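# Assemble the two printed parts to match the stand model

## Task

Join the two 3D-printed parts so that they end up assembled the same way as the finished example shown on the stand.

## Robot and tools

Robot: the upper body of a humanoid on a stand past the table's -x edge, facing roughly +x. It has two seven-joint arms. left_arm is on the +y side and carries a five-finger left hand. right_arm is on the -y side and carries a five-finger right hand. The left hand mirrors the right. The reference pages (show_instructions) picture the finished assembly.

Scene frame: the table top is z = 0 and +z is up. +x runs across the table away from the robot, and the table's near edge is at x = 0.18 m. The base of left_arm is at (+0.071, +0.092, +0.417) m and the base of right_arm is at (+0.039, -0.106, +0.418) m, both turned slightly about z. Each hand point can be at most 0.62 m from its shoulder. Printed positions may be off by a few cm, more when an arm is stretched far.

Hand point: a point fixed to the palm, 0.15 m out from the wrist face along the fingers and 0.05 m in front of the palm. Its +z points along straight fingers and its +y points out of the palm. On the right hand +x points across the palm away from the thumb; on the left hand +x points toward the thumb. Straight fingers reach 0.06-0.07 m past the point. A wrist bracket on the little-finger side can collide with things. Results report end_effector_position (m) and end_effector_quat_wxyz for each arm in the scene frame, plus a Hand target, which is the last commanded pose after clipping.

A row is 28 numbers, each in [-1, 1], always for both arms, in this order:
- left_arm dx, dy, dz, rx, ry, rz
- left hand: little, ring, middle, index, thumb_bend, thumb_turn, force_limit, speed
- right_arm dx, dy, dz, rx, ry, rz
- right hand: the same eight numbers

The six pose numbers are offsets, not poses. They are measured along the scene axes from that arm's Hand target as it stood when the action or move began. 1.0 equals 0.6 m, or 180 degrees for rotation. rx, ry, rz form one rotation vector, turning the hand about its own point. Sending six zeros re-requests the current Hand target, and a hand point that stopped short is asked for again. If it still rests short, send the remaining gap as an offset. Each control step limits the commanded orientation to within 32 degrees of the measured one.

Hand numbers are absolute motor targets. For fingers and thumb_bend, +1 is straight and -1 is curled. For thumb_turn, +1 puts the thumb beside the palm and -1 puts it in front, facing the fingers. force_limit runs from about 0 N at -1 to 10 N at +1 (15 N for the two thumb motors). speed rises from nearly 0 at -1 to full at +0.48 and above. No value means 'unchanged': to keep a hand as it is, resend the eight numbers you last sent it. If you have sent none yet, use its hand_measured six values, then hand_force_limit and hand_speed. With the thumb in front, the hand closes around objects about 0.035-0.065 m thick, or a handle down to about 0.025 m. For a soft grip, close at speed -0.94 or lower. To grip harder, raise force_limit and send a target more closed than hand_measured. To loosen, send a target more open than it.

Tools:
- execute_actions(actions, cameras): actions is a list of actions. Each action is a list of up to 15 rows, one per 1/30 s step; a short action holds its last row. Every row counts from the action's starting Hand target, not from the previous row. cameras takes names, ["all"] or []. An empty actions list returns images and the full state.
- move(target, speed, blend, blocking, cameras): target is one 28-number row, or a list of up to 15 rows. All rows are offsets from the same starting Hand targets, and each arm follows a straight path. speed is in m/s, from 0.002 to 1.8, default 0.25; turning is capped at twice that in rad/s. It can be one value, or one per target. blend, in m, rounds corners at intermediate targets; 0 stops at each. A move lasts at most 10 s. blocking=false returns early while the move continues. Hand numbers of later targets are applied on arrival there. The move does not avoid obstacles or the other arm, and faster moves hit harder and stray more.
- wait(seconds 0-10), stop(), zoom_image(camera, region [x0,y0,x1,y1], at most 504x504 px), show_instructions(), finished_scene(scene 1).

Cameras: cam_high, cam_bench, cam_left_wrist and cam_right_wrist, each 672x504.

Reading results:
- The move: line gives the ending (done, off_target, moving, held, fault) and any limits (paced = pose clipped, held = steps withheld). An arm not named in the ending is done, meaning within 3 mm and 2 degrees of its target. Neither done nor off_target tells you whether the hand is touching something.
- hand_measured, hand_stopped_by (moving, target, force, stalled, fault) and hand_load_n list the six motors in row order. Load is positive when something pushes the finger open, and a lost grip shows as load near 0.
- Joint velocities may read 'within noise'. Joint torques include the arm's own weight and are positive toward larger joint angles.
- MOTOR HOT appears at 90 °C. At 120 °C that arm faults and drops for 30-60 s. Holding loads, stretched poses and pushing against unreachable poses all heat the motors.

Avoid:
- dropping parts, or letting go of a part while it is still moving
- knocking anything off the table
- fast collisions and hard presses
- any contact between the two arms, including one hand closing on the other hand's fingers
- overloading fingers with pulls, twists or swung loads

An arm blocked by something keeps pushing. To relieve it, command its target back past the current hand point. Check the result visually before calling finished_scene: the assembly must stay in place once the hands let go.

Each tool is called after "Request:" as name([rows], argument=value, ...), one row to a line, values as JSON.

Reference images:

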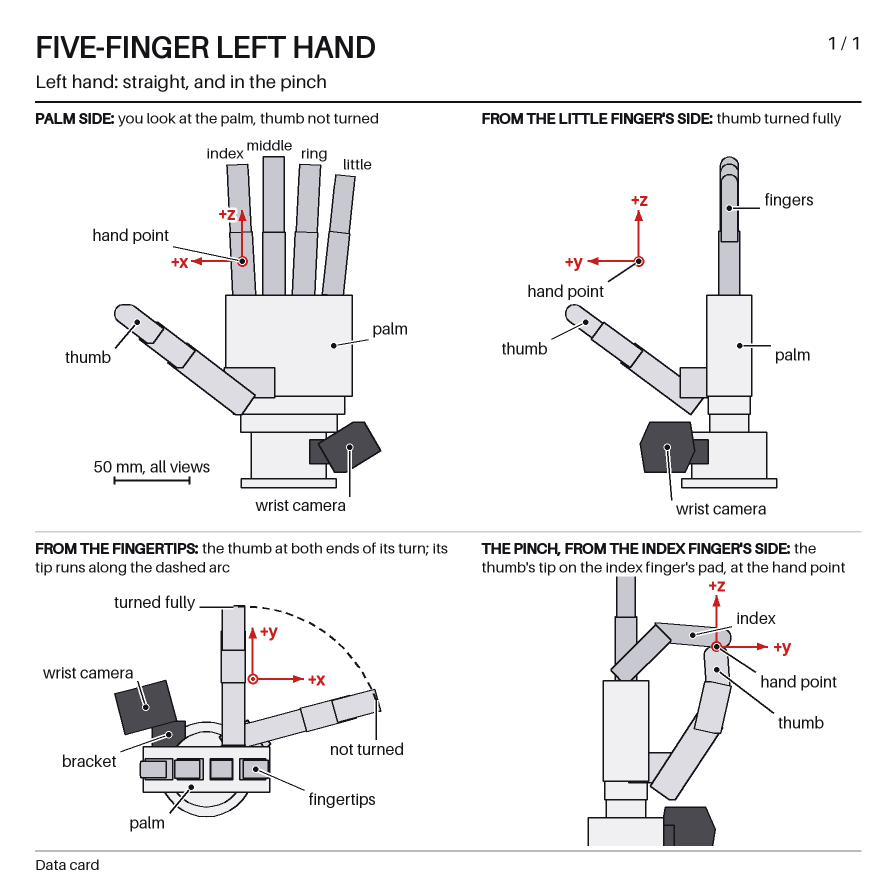

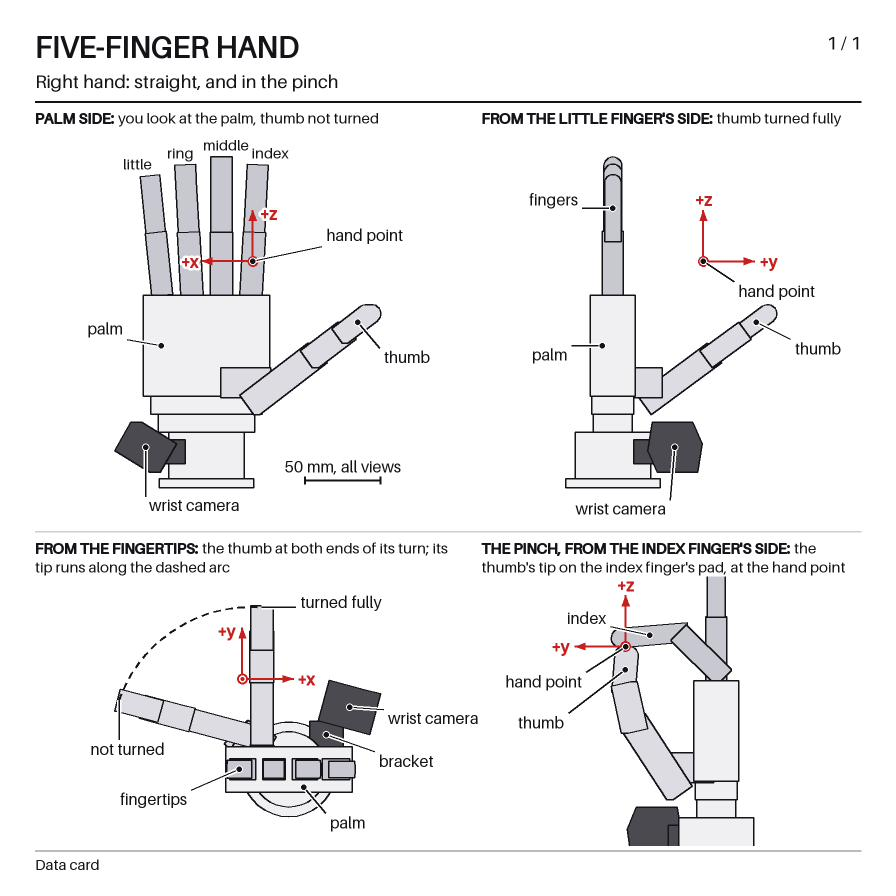

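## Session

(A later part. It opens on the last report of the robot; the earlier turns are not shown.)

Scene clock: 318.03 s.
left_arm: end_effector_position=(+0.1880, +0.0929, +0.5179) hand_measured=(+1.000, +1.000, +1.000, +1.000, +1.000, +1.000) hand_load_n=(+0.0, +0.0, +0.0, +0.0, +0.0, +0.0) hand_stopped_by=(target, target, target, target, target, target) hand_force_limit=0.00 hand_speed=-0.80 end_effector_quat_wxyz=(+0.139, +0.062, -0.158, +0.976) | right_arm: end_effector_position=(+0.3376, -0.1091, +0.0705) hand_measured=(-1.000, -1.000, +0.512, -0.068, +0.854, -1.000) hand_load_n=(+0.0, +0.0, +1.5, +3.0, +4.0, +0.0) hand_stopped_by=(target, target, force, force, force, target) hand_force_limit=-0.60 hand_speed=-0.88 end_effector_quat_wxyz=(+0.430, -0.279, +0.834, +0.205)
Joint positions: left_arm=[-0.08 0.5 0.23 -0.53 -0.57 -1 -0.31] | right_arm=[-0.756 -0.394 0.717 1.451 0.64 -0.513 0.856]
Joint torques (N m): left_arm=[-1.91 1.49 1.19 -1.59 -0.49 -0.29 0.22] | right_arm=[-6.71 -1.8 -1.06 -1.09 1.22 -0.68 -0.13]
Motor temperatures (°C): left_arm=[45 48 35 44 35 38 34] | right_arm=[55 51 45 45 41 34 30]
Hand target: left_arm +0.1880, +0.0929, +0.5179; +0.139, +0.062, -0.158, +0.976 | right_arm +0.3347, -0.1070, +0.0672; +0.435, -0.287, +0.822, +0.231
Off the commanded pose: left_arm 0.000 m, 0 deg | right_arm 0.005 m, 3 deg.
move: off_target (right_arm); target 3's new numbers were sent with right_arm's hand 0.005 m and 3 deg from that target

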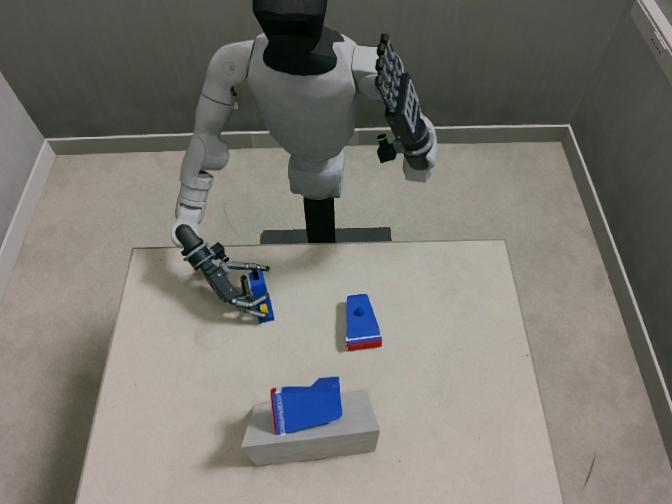

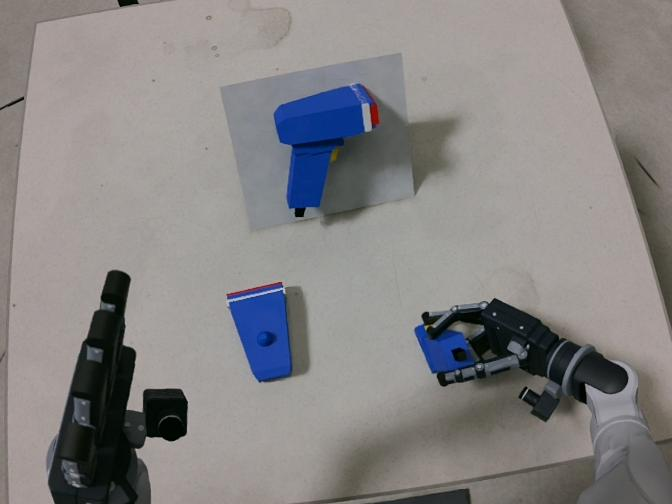

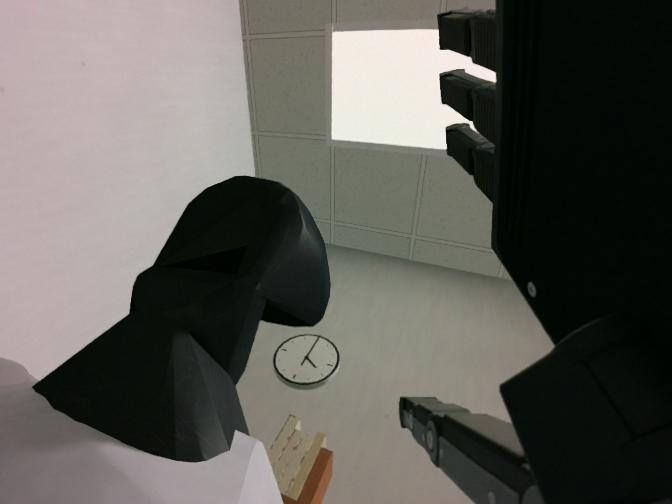

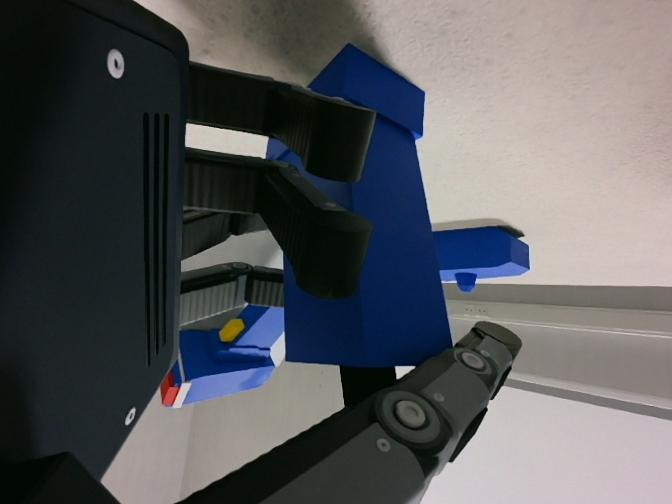

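Request:
move([
  [0,0,0,0,0,0,1,1,1,1,1,1,0,-0.8, 0,0,0,0,0,0,-1,-1,-0.55,-0.55,-0.45,-1,0.2,-0.9],
  [0,0,0,0,0,0,1,1,1,1,1,1,0,-0.8, 0,0,0.09,0,0,0,-1,-1,-0.55,-0.55,-0.45,-1,0.2,-0.9],
], speed=0.05, cameras=["all"])

Scene clock: 325.67 s.
left_arm: end_effector_position=(+0.1880, +0.0929, +0.5179) hand_measured=(+1.000, +1.000, +1.000, +1.000, +1.000, +1.000) hand_load_n=(+0.0, +0.0, +0.0, +0.0, +0.0, +0.0) hand_stopped_by=(target, target, target, target, target, target) hand_force_limit=0.00 hand_speed=-0.80 end_effector_quat_wxyz=(+0.139, +0.062, -0.158, +0.976) | right_arm: end_effector_position=(+0.3378, -0.1043, +0.1236) hand_measured=(-1.000, -1.000, +0.440, -0.094, +0.834, -1.000) hand_load_n=(+0.0, +0.0, +0.0, +0.0, +0.0, +0.0) hand_stopped_by=(target, target, force, force, force, target) hand_force_limit=0.20 hand_speed=-0.90 end_effector_quat_wxyz=(+0.439, -0.289, +0.818, +0.232)
Joint positions: left_arm=[-0.08 0.5 0.23 -0.53 -0.57 -1 -0.31] | right_arm=[-0.592 -0.719 0.701 0.64 0.698 -0.099 0.701]
Joint torques (N m): left_arm=[-1.91 1.49 1.18 -1.59 -0.5 -0.29 0.22] | right_arm=[-5.65 -3.68 -2.86 -2.56 1.5 -0.81 -0.19]
Hand target: left_arm +0.1880, +0.0929, +0.5179; +0.139, +0.062, -0.158, +0.976 | right_arm +0.3347, -0.1070, +0.1212; +0.435, -0.287, +0.822, +0.231
Off the commanded pose: left_arm 0.000 m, 0 deg | right_arm 0.005 m, 1 deg.
move: off_target (right_arm)

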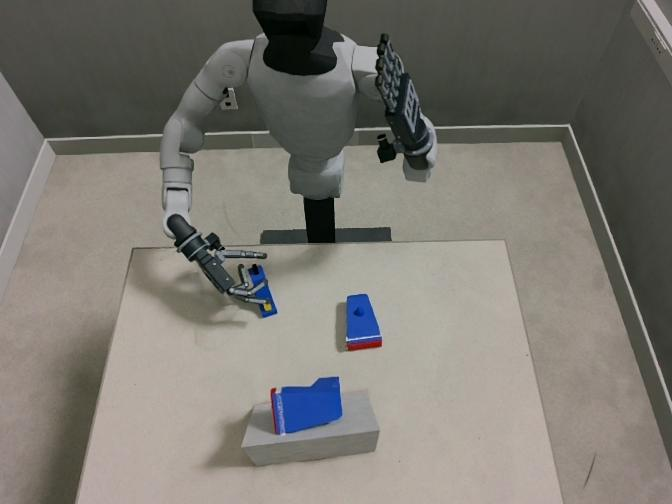

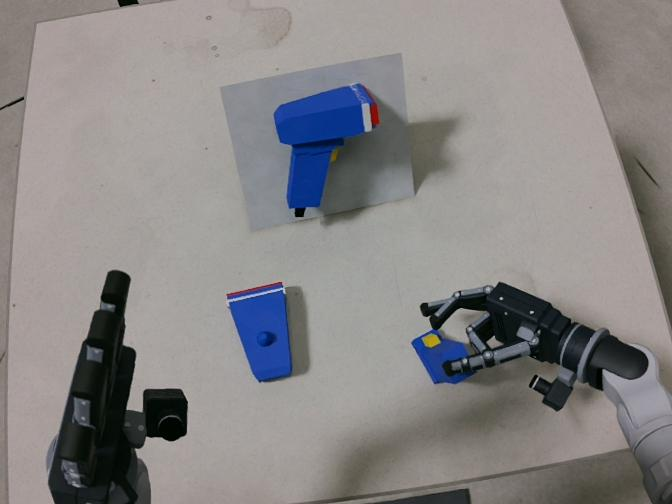

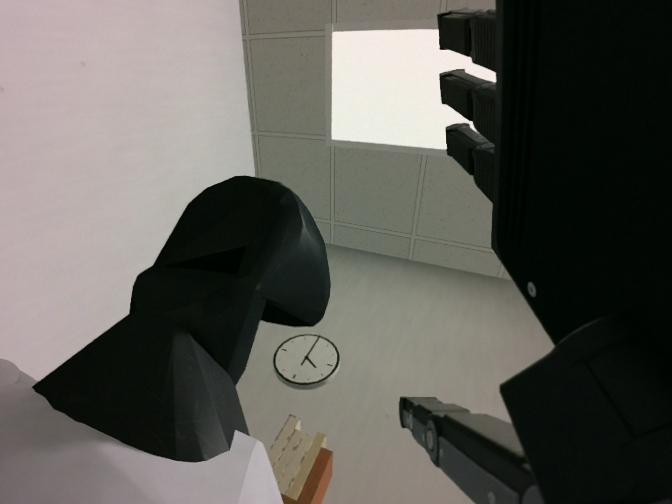

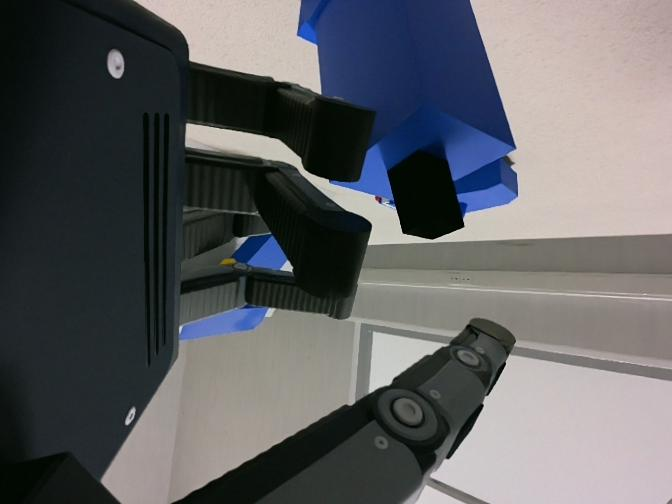

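Request:
move([
  [0,0,0,0,0,0,1,1,1,1,1,1,0,-0.8, 0,0,0,0,0,0,-1,-1,1,1,1,-1,-0.6,0],
  [0,0,0,0,0,0,1,1,1,1,1,1,0,-0.8, -0.1,-0.125,0,0,0,0,-1,-1,1,1,1,-1,-0.6,0],
  [0,0,0,0,0,0,1,1,1,1,1,1,0,-0.8, -0.1,-0.125,-0.02,-0.06,-0.13,0.086,-1,-1,1,1,1,-1,-0.6,0],
], speed=0.15, blend=[0,0.02,0], cameras=["all"])

Scene clock: 367.93 s.
left_arm: end_effector_position=(+0.1880, +0.0929, +0.5179) hand_measured=(+1.000, +1.000, +1.000, +1.000, +1.000, +1.000) hand_load_n=(+0.0, +0.0, +0.0, +0.0, +0.0, +0.0) hand_stopped_by=(target, target, target, target, target, target) hand_force_limit=0.00 hand_speed=-0.80 end_effector_quat_wxyz=(+0.139, +0.062, -0.158, +0.976) | right_arm: end_effector_position=(+0.2720, -0.1843, +0.1087) hand_measured=(-1.000, -1.000, +1.000, +1.000, +1.000, -1.000) hand_load_n=(+0.5, +0.0, +0.0, -0.5, +0.0, +0.0) hand_stopped_by=(target, target, target, target, target, target) hand_force_limit=-0.60 hand_speed=0.00 end_effector_quat_wxyz=(+0.504, -0.468, +0.718, +0.112)
Joint positions: left_arm=[-0.08 0.5 0.23 -0.53 -0.57 -1 -0.31] | right_arm=[-0.627 -0.678 0.647 1.446 0.617 -1.11 1.063]
Joint torques (N m): left_arm=[-1.91 1.5 1.2 -1.58 -0.5 -0.29 0.22] | right_arm=[-7.39 -3.16 -1.39 -0.12 1.37 -0.81 -0.4]
Motor temperatures (°C): left_arm=[45 49 35 44 35 38 34] | right_arm=[49 55 46 46 41 34 30]
Hand target: left_arm +0.1880, +0.0929, +0.5179; +0.139, +0.062, -0.158, +0.976 | right_arm +0.2747, -0.1820, +0.1092; +0.529, -0.474, +0.689, +0.147
Off the commanded pose: left_arm 0.000 m, 0 deg | right_arm 0.004 m, 6 deg.
move: off_target (right_arm)

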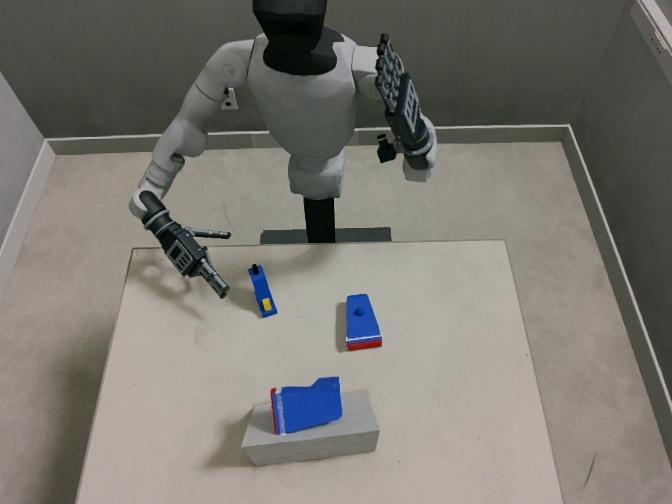

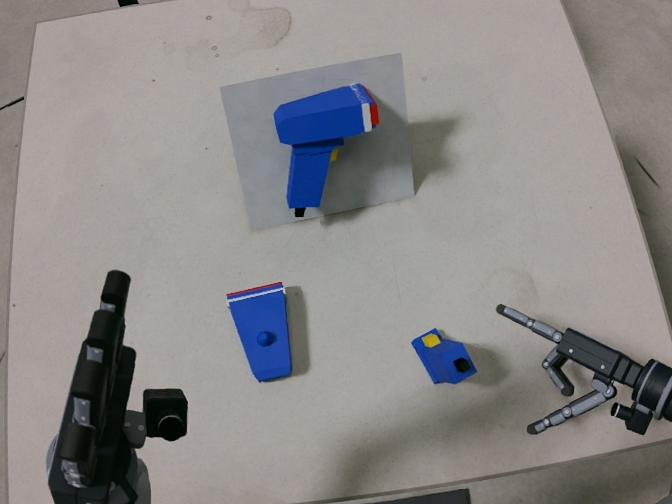

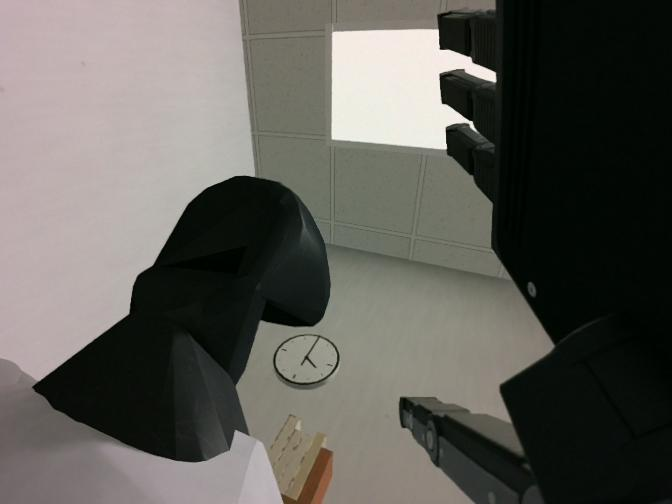

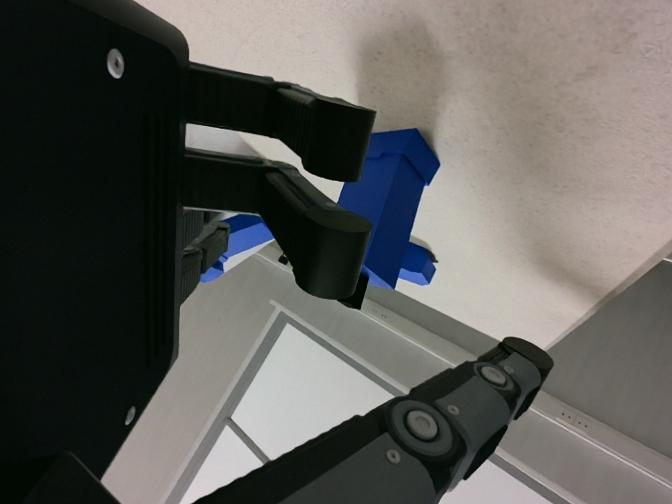

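Request:
move([
  [0,0,0,0,0,0,1,1,1,1,1,1,0,-0.8, 0.0,0.0,-0.052,0,0,0,-1,-1,1,1,1,-1,-0.6,0],
  [0,0,0,0,0,0,1,1,1,1,1,1,0,-0.8, 0.095,0.12,-0.052,0,0,0,-1,-1,1,1,1,-1,-0.6,0],
], speed=0.15, blend=[0.01,0], cameras=["cam_high","cam_bench","cam_right_wrist"])

Scene clock: 375.60 s.
left_arm: end_effector_position=(+0.1880, +0.0929, +0.5179) hand_measured=(+1.000, +1.000, +1.000, +1.000, +1.000, +1.000) hand_load_n=(+0.0, +0.0, +0.0, +0.0, +0.0, +0.0) hand_stopped_by=(target, target, target, target, target, target) hand_force_limit=0.00 hand_speed=-0.80 end_effector_quat_wxyz=(+0.139, +0.062, -0.158, +0.976) | right_arm: end_effector_position=(+0.3298, -0.1128, +0.0760) hand_measured=(-1.000, -1.000, +1.000, +1.000, +1.000, -1.000) hand_load_n=(+0.0, +0.0, +0.0, +0.0, +0.0, +0.0) hand_stopped_by=(target, target, target, target, target, target) hand_force_limit=-0.60 hand_speed=0.00 end_effector_quat_wxyz=(+0.495, -0.463, +0.729, +0.091)
Joint positions: left_arm=[-0.08 0.5 0.23 -0.53 -0.57 -1 -0.31] | right_arm=[-0.778 -0.462 0.842 1.461 0.399 -0.908 0.633]
Joint torques (N m): left_arm=[-1.91 1.49 1.19 -1.58 -0.5 -0.29 0.22] | right_arm=[-8.43 -2.62 -1.22 -2.03 1.47 -0.76 -0.42]
Hand target: left_arm +0.1880, +0.0929, +0.5179; +0.139, +0.062, -0.158, +0.976 | right_arm +0.3317, -0.1100, +0.0780; +0.529, -0.474, +0.689, +0.147
Off the commanded pose: left_arm 0.000 m, 0 deg | right_arm 0.004 m, 9 deg.
move: off_target (right_arm)
Images, in order (width x height): cam_high 672x504, cam_bench 672x504, cam_right_wrist 672x504.

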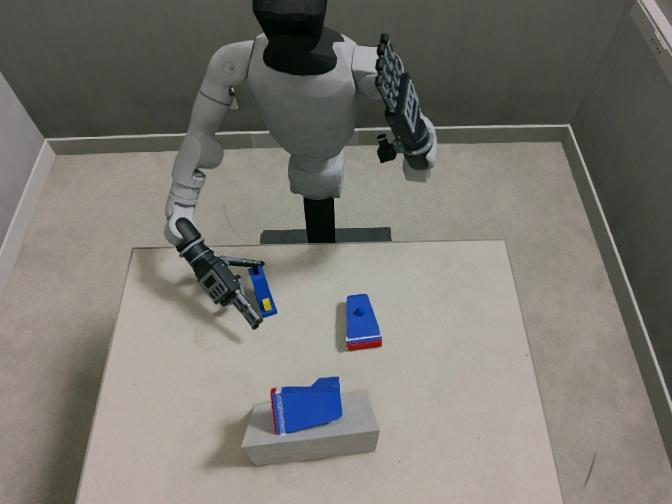

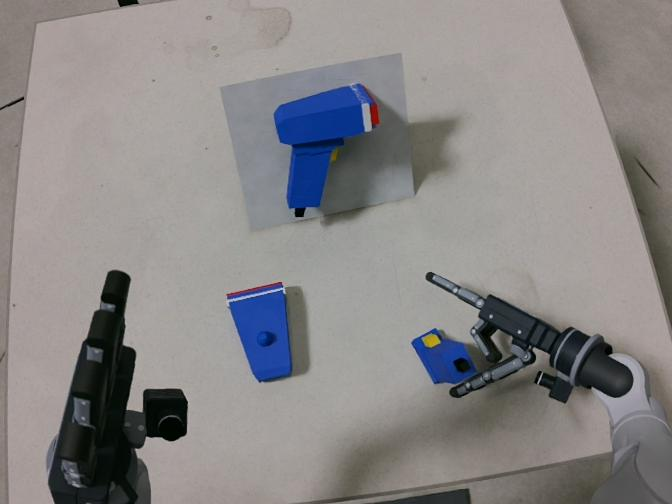

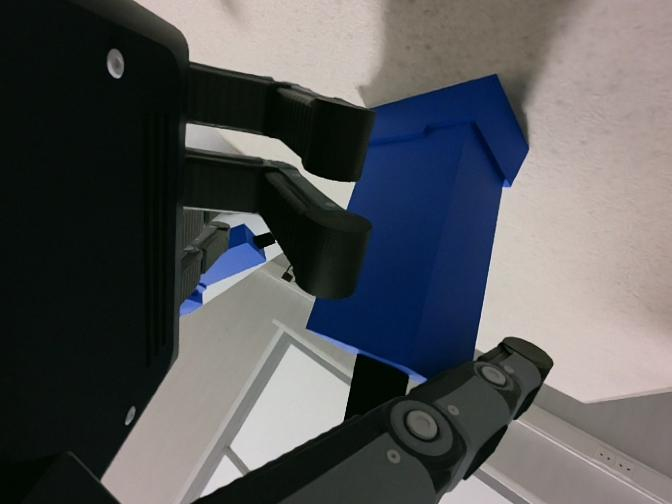

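Request:
move([
  [0,0,0,0,0,0,1,1,1,1,1,1,0,-0.8, -0.01,0.017,-0.01,0,0,0,-1,-1,1,1,1,-1,-0.6,0],
  [0,0,0,0,0,0,1,1,1,1,1,1,0,-0.8, -0.01,0.017,-0.01,0,0,0,-1,-1,-0.6,-0.6,-0.5,-1,-0.1,-0.88],
], speed=0.08, cameras=["cam_high","cam_bench","cam_right_wrist"])

Scene clock: 395.20 s.
left_arm: end_effector_position=(+0.1880, +0.0929, +0.5179) hand_measured=(+1.000, +1.000, +1.000, +1.000, +1.000, +1.000) hand_load_n=(+0.0, +0.0, +0.0, +0.0, +0.0, +0.0) hand_stopped_by=(target, target, target, target, target, target) hand_force_limit=0.00 hand_speed=-0.80 end_effector_quat_wxyz=(+0.139, +0.062, -0.158, +0.976) | right_arm: end_effector_position=(+0.3314, -0.1039, +0.0765) hand_measured=(-1.000, -1.000, +0.212, +0.020, +0.512, -1.000) hand_load_n=(+0.0, +0.0, +6.0, +5.5, +9.0, +0.0) hand_stopped_by=(target, target, force, force, force, target) hand_force_limit=-0.10 hand_speed=-0.88 end_effector_quat_wxyz=(+0.505, -0.468, +0.720, +0.088)
Joint positions: left_arm=[-0.08 0.5 0.23 -0.53 -0.57 -1 -0.31] | right_arm=[-0.778 -0.445 0.86 1.454 0.384 -0.924 0.59]
Joint torques (N m): left_arm=[-1.91 1.49 1.19 -1.59 -0.51 -0.29 0.23] | right_arm=[-6.42 -1.66 -1.08 -1.25 1.19 -0.69 -0.23]
Motor temperatures (°C): left_arm=[45 49 35 44 35 38 34] | right_arm=[54 52 45 46 41 34 30]
Hand target: left_arm +0.1880, +0.0929, +0.5179; +0.139, +0.062, -0.158, +0.976 | right_arm +0.3257, -0.0998, +0.0720; +0.529, -0.474, +0.689, +0.147
Off the commanded pose: left_arm 0.000 m, 0 deg | right_arm 0.008 m, 8 deg.
move: off_target (right_arm); target 2's new numbers were sent with right_arm's hand 0.007 m and 8 deg from that target
Images, in order (width x height): cam_high 672x504, cam_bench 672x504, cam_right_wrist 672x504.

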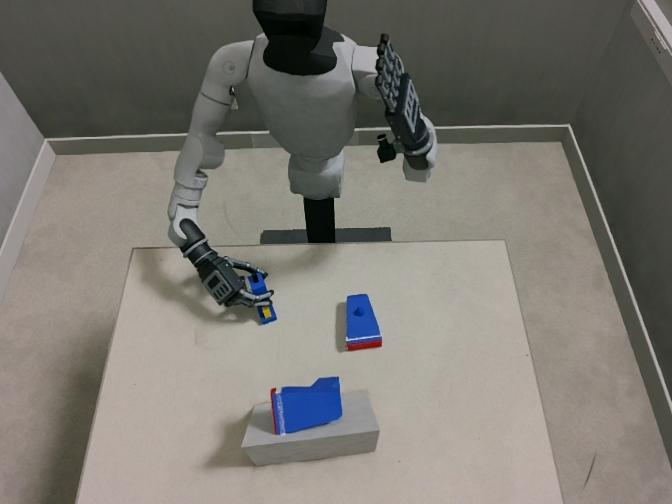

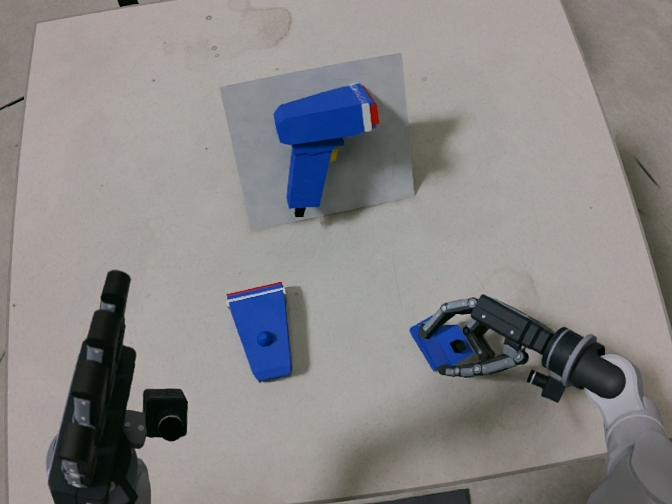

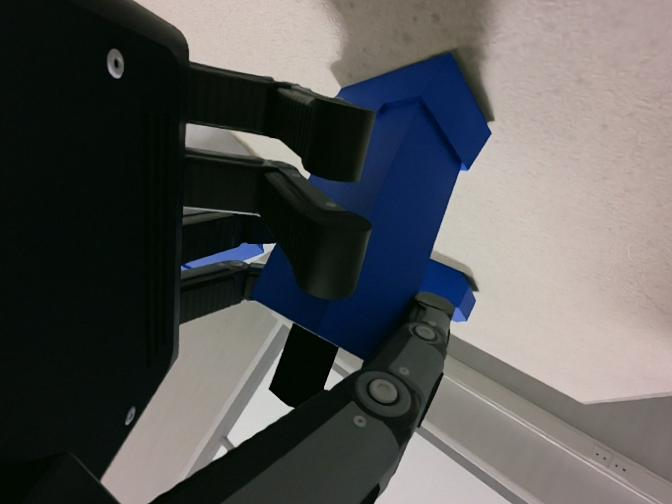

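Good grip. Lift.

Request:
move(target=[0,0,0,0,0,0,1,1,1,1,1,1,0,-0.8, 0,0,0.1,0,0,0,-1,-1,-0.6,-0.6,-0.5,-1,-0.1,-0.88], speed=0.06, cameras=["all"])

Scene clock: 399.50 s.
left_arm: end_effector_position=(+0.1880, +0.0929, +0.5179) hand_measured=(+1.000, +1.000, +1.000, +1.000, +1.000, +1.000) hand_load_n=(+0.0, +0.0, +0.0, +0.0, +0.0, +0.0) hand_stopped_by=(target, target, target, target, target, target) hand_force_limit=0.00 hand_speed=-0.80 end_effector_quat_wxyz=(+0.139, +0.062, -0.158, +0.976) | right_arm: end_effector_position=(+0.3305, -0.0974, +0.1367) hand_measured=(-1.000, -1.000, +0.210, +0.020, +0.510, -1.000) hand_load_n=(+0.0, +0.0, +0.0, +0.0, +0.0, +0.0) hand_stopped_by=(target, target, force, force, force, target) hand_force_limit=-0.10 hand_speed=-0.88 end_effector_quat_wxyz=(+0.536, -0.472, +0.685, +0.147)
Joint positions: left_arm=[-0.08 0.5 0.23 -0.53 -0.57 -1 -0.31] | right_arm=[-0.694 -0.698 0.807 0.865 0.489 -0.661 0.685]
Joint torques (N m): left_arm=[-1.91 1.49 1.19 -1.59 -0.5 -0.29 0.22] | right_arm=[-6.13 -3.72 -2.28 -2.24 1.4 -0.82 -0.39]
Hand target: left_arm +0.1880, +0.0929, +0.5179; +0.139, +0.062, -0.158, +0.976 | right_arm +0.3257, -0.0998, +0.1320; +0.529, -0.474, +0.689, +0.147
Off the commanded pose: left_arm 0.000 m, 0 deg | right_arm 0.007 m, 1 deg.
move: off_target (right_arm)

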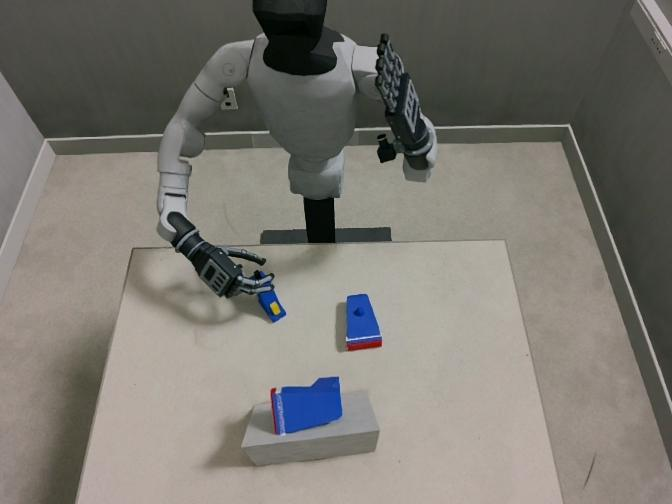

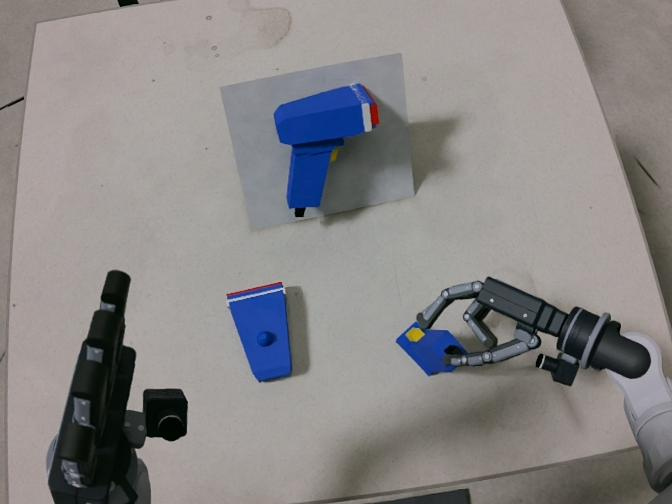

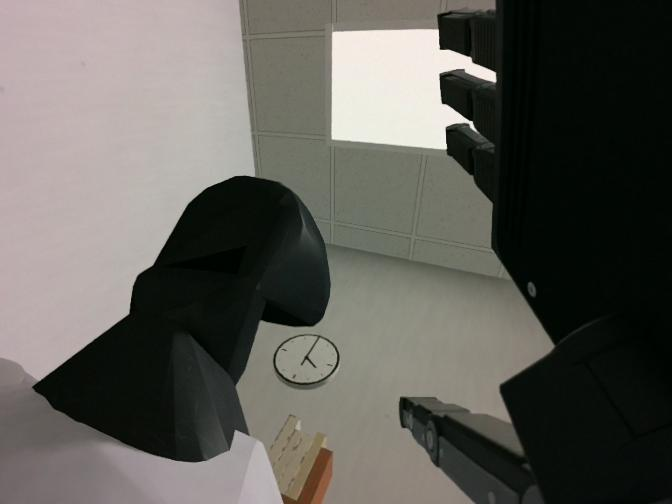

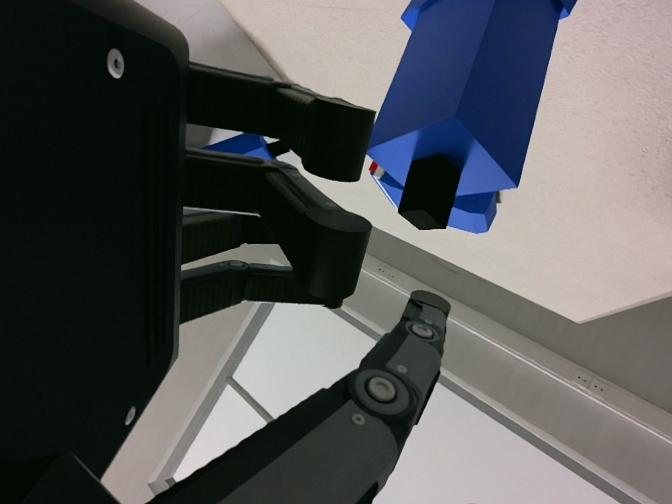

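Request:
move([
  [0,0,0,0,0,0,1,1,1,1,1,1,0,-0.8, 0,0,0.0,0,0,0,-1,-1,1,1,1,-1,-0.1,0],
  [0,0,0,0,0,0,1,1,1,1,1,1,0,-0.8, -0.1,-0.13,0.05,0,0,0,-1,-1,1,1,1,-1,-0.1,0],
  [0.237,0.095,-0.317,0.19,0.522,0.155,1,1,1,1,1,-1,0,0, -0.14,-0.33,0.2,0,0,0,-1,-1,1,1,1,-1,-0.1,0],
], speed=[0.2,0.2,0.4], blend=[0,0.02,0], cameras=["all"])

Scene clock: 457.77 s.
left_arm: end_effector_position=(+0.3297, +0.1510, +0.3251) hand_measured=(+1.000, +1.000, +1.000, +1.000, +1.000, -1.000) hand_load_n=(+0.5, +0.0, +0.0, +0.0, +0.0, -0.5) hand_stopped_by=(target, target, target, target, target, target) hand_force_limit=0.00 hand_speed=0.00 end_effector_quat_wxyz=(-0.024, +0.805, -0.237, +0.543) | right_arm: end_effector_position=(+0.2412, -0.2937, +0.2480) hand_measured=(-1.000, -1.000, +1.000, +1.000, +1.000, -1.000) hand_load_n=(+0.0, +0.0, +0.0, +0.0, +0.0, +0.0) hand_stopped_by=(target, target, target, target, target, target) hand_force_limit=-0.10 hand_speed=0.00 end_effector_quat_wxyz=(+0.515, -0.454, +0.719, +0.109)
Joint positions: left_arm=[1.256 1.165 1.088 -0.816 -1.198 0.143 0.048] | right_arm=[-0.566 -1.23 0.603 1.166 1.219 -0.82 1.616]
Joint torques (N m): left_arm=[-0.33 0 3.51 -0.3 -0.39 -0.9 0.25] | right_arm=[-5.75 -7.69 -1.87 0.06 1.9 -0.45 -0.26]
Motor temperatures (°C): left_arm=[45 48 35 44 35 38 34] | right_arm=[50 57 46 46 41 34 30]
Hand target: left_arm +0.3302, +0.1499, +0.3277; -0.024, +0.803, -0.239, +0.546 | right_arm +0.2417, -0.2978, +0.2520; +0.529, -0.474, +0.689, +0.147
Off the commanded pose: left_arm 0.003 m, 0 deg | right_arm 0.006 m, 6 deg.
joint sent to its limit (right arm) — joint 7 (wrist yaw), upper limit. The joint targets are off in orientation, not in position.
move: off_target (right_arm)

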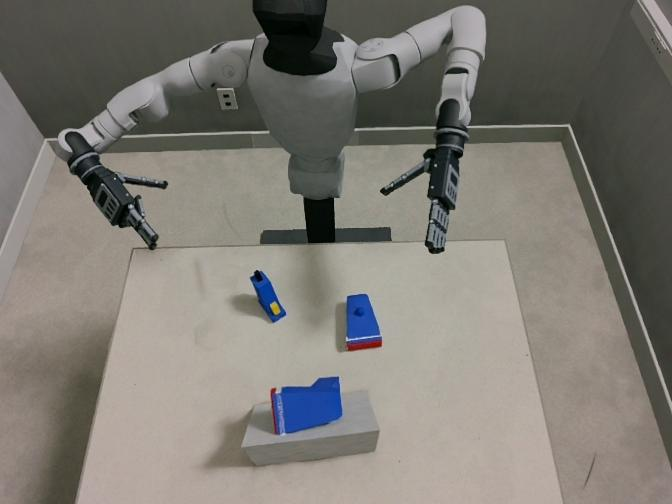

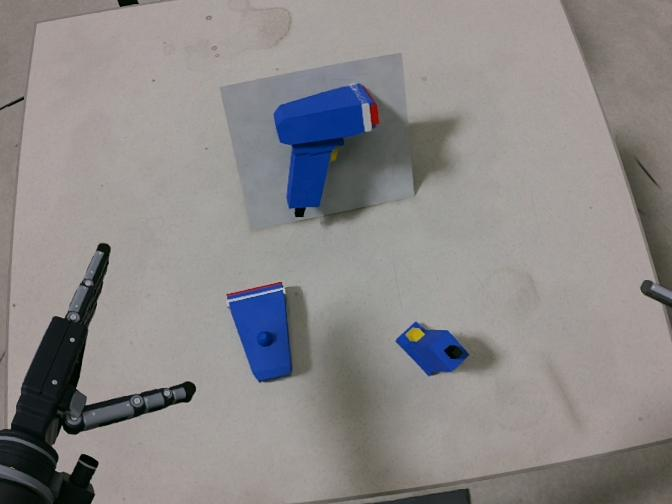

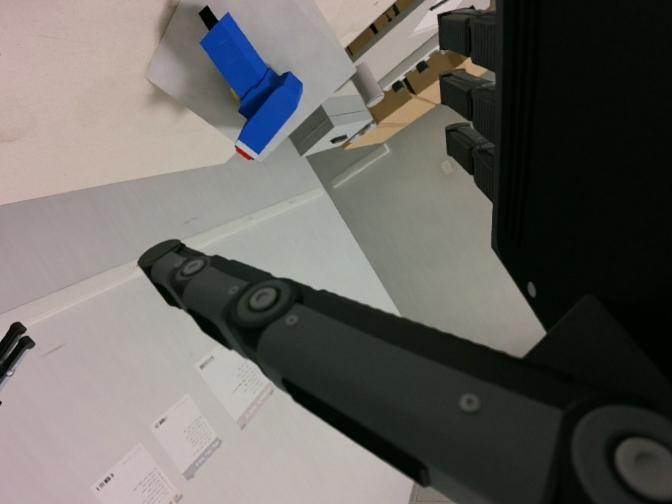

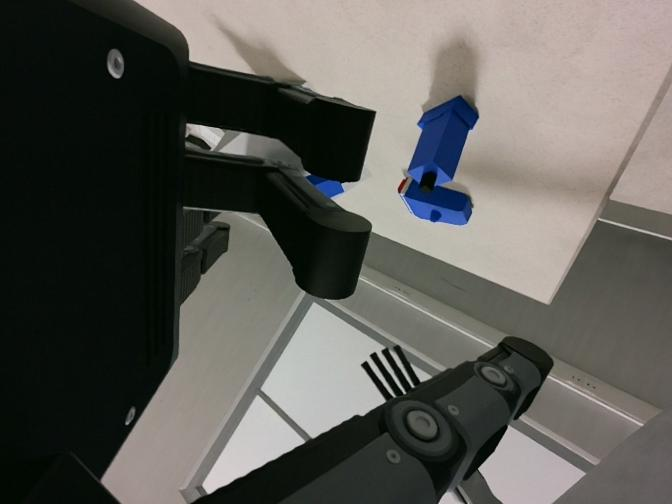

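Request:
move([
  [-0.1,-0.167,-0.2,0,0,0,1,1,1,1,1,-1,0,0, 0,0,0,0,0,0,-1,-1,1,1,1,-1,-0.1,0],
  [-0.159,-0.376,-0.33,0,0,0,1,1,1,1,1,-1,0,0, 0,-0.05,0,0,0,0,-1,-1,1,1,1,-1,-0.1,0],
], speed=0.25, blend=[0.05,0], cameras=["all"])

Scene clock: 468.73 s.
left_arm: end_effector_position=(+0.2182, -0.0229, +0.1787) hand_measured=(+1.000, +1.000, +1.000, +1.000, +1.000, -1.000) hand_load_n=(+0.0, +0.0, +0.0, +0.0, +0.0, -0.5) hand_stopped_by=(target, target, target, target, target, target) hand_force_limit=0.00 hand_speed=0.00 end_effector_quat_wxyz=(+0.124, +0.815, -0.339, +0.453) | right_arm: end_effector_position=(+0.2419, -0.3238, +0.2495) hand_measured=(-1.000, -1.000, +1.000, +1.000, +1.000, -1.000) hand_load_n=(+0.0, +0.0, +0.0, +0.0, +0.0, +0.0) hand_stopped_by=(target, target, target, target, target, target) hand_force_limit=-0.10 hand_speed=0.00 end_effector_quat_wxyz=(+0.501, -0.429, +0.750, +0.053)
Joint positions: left_arm=[0.276 0.987 -0.661 -0.908 -0.459 0.435 0.472] | right_arm=[-0.589 -1.255 0.609 1.302 1.224 -0.834 1.616]
Joint torques (N m): left_arm=[-0.58 1.37 1.4 -2.64 -0.25 -0.97 0.04] | right_arm=[-5.96 -7.68 -1.67 0.68 1.31 -0.41 -0.3]
Motor temperatures (°C): left_arm=[44 47 37 44 35 39 34] | right_arm=[50 66 46 45 41 34 30]
Hand target: left_arm +0.2186, -0.0224, +0.1799; +0.125, +0.814, -0.340, +0.453 (not the last commanded pose) | right_arm +0.2417, -0.3278, +0.2520; +0.529, -0.474, +0.689, +0.147
Off the commanded pose: left_arm 0.074 m, 23 deg | right_arm 0.005 m, 14 deg.
joint sent to its limit (right arm) — joint 7 (wrist yaw), upper limit. The joint targets are off in orientation, not in position.
move: held (left_arm; a check stopped the path), off_target (right_arm); limits=held
pose unreachable (left arm): on one or more control steps of this call, first in action 0 (counted from 0), this arm could not follow its commanded pose, so it was not sent that pose on those steps. It may still have moved: this result reports where it is.
cause: moving toward the commanded pose would bring a part of the arm (just beyond joint 6 (wrist pitch)) too close to the robot's own body.

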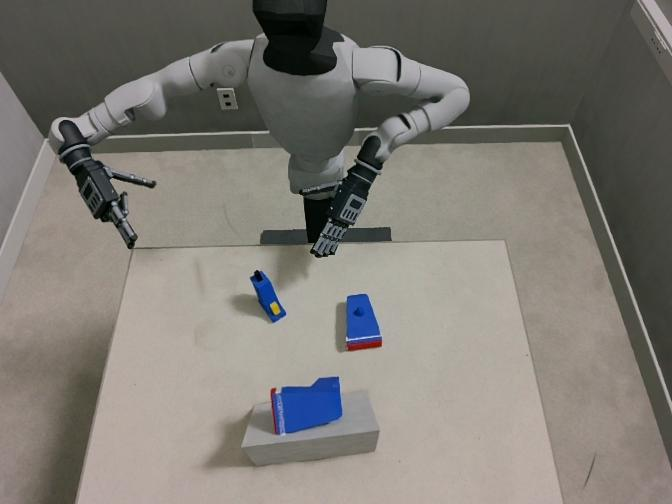

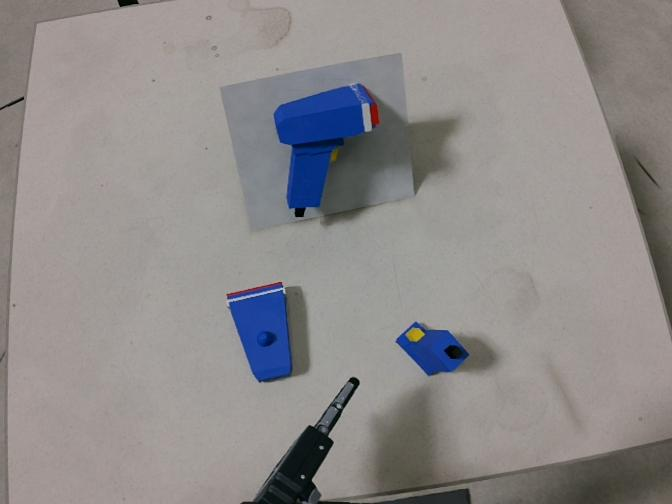

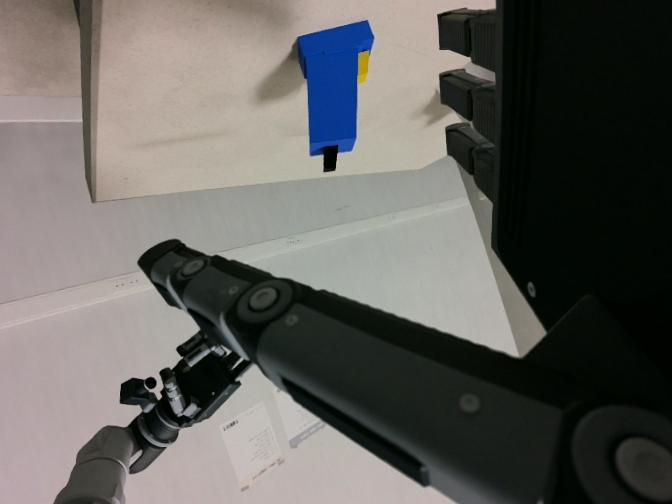

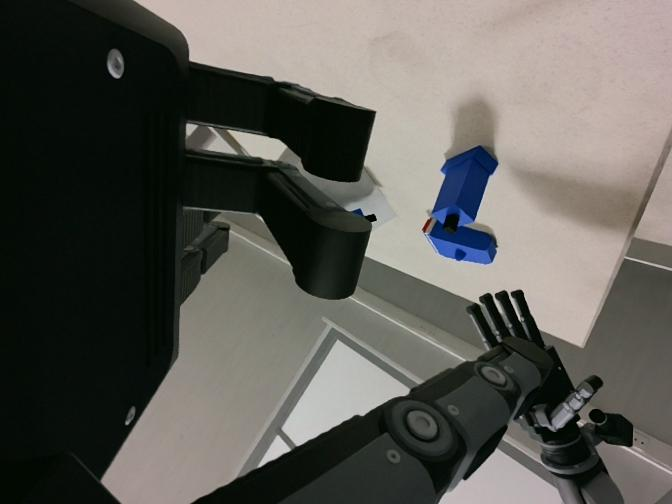

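Request:
move([
  [0.12,0.03,0.06,0.027,-0.078,0.102,1,1,1,1,1,-1,0,0, 0,0,0,0,0,0,-1,-1,1,1,1,-1,-0.1,0],
  [0.189,-0.129,0.05,0.027,-0.078,0.102,1,1,1,1,1,-1,0,0, 0,-0.0,0,0,0,0,-1,-1,1,1,1,-1,-0.1,0],
], speed=0.2, blend=[0.03,0], cameras=["all"])

Scene clock: 483.30 s.
left_arm: end_effector_position=(+0.3304, -0.1002, +0.2102) hand_measured=(+1.000, +1.000, +1.000, +1.000, +1.000, -1.000) hand_load_n=(+0.0, +0.0, +0.0, +0.0, +0.0, +0.0) hand_stopped_by=(target, target, target, target, target, target) hand_force_limit=0.00 hand_speed=0.00 end_effector_quat_wxyz=(-0.021, +0.803, -0.237, +0.547) | right_arm: end_effector_position=(+0.2419, -0.3238, +0.2495) hand_measured=(-1.000, -1.000, +1.000, +1.000, +1.000, -1.000) hand_load_n=(+0.0, +0.0, +0.0, +0.0, +0.0, +0.0) hand_stopped_by=(target, target, target, target, target, target) hand_force_limit=-0.10 hand_speed=0.00 end_effector_quat_wxyz=(+0.501, -0.429, +0.750, +0.053)
Joint positions: left_arm=[-0.311 0.21 -0.791 -0.668 -0.417 1.061 0.988] | right_arm=[-0.589 -1.255 0.609 1.302 1.224 -0.834 1.616]
Joint torques (N m): left_arm=[-3.2 -0.64 0.45 -1.8 0.24 -0.71 0.27] | right_arm=[-5.9 -7.61 -1.66 0.74 1.39 -0.44 -0.3]
Motor temperatures (°C): left_arm=[44 48 36 45 35 39 34] | right_arm=[51 70 46 45 41 33 30]
Hand target: left_arm +0.3320, -0.0998, +0.2099; -0.026, +0.801, -0.237, +0.549 | right_arm +0.2417, -0.3278, +0.2520; +0.529, -0.474, +0.689, +0.147
Off the commanded pose: left_arm 0.002 m, 1 deg | right_arm 0.005 m, 14 deg.
joint sent to its limit (right arm) — joint 7 (wrist yaw), upper limit. The joint targets are off in orientation, not in position.
move: off_target (right_arm)

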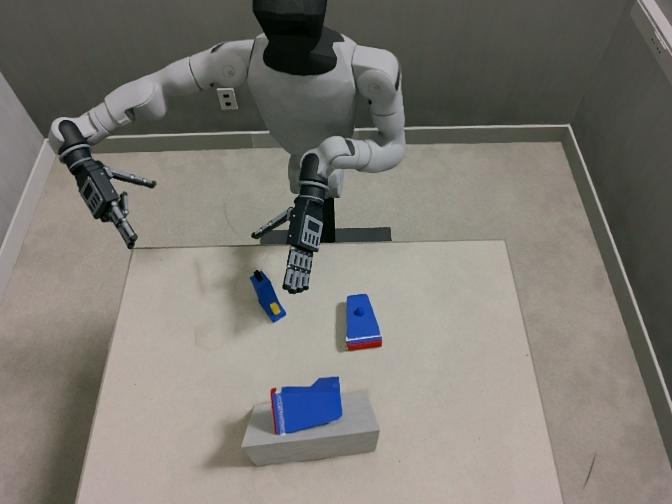

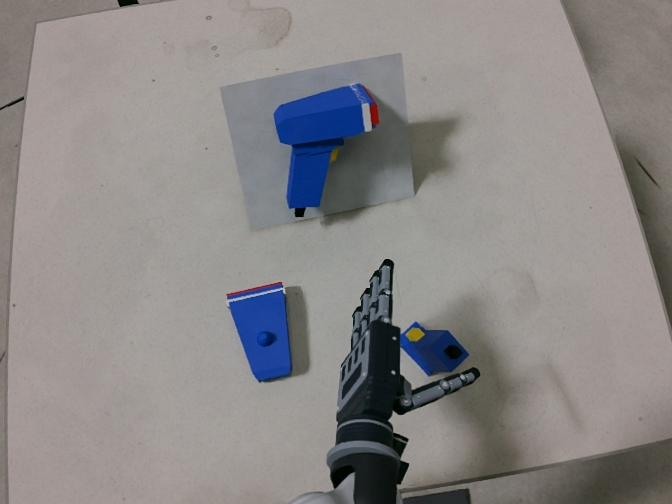

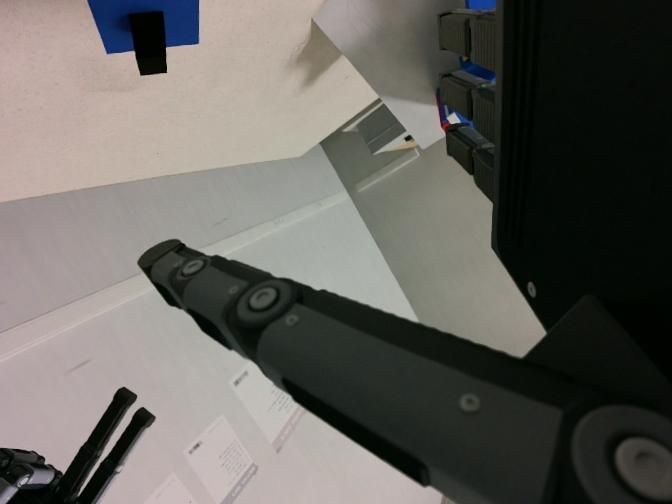

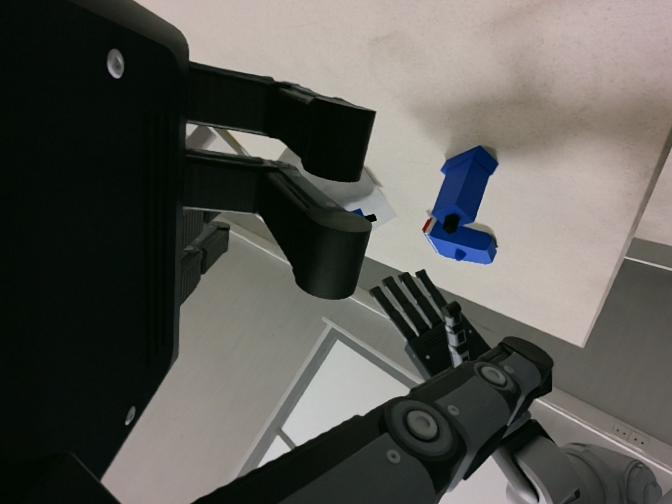

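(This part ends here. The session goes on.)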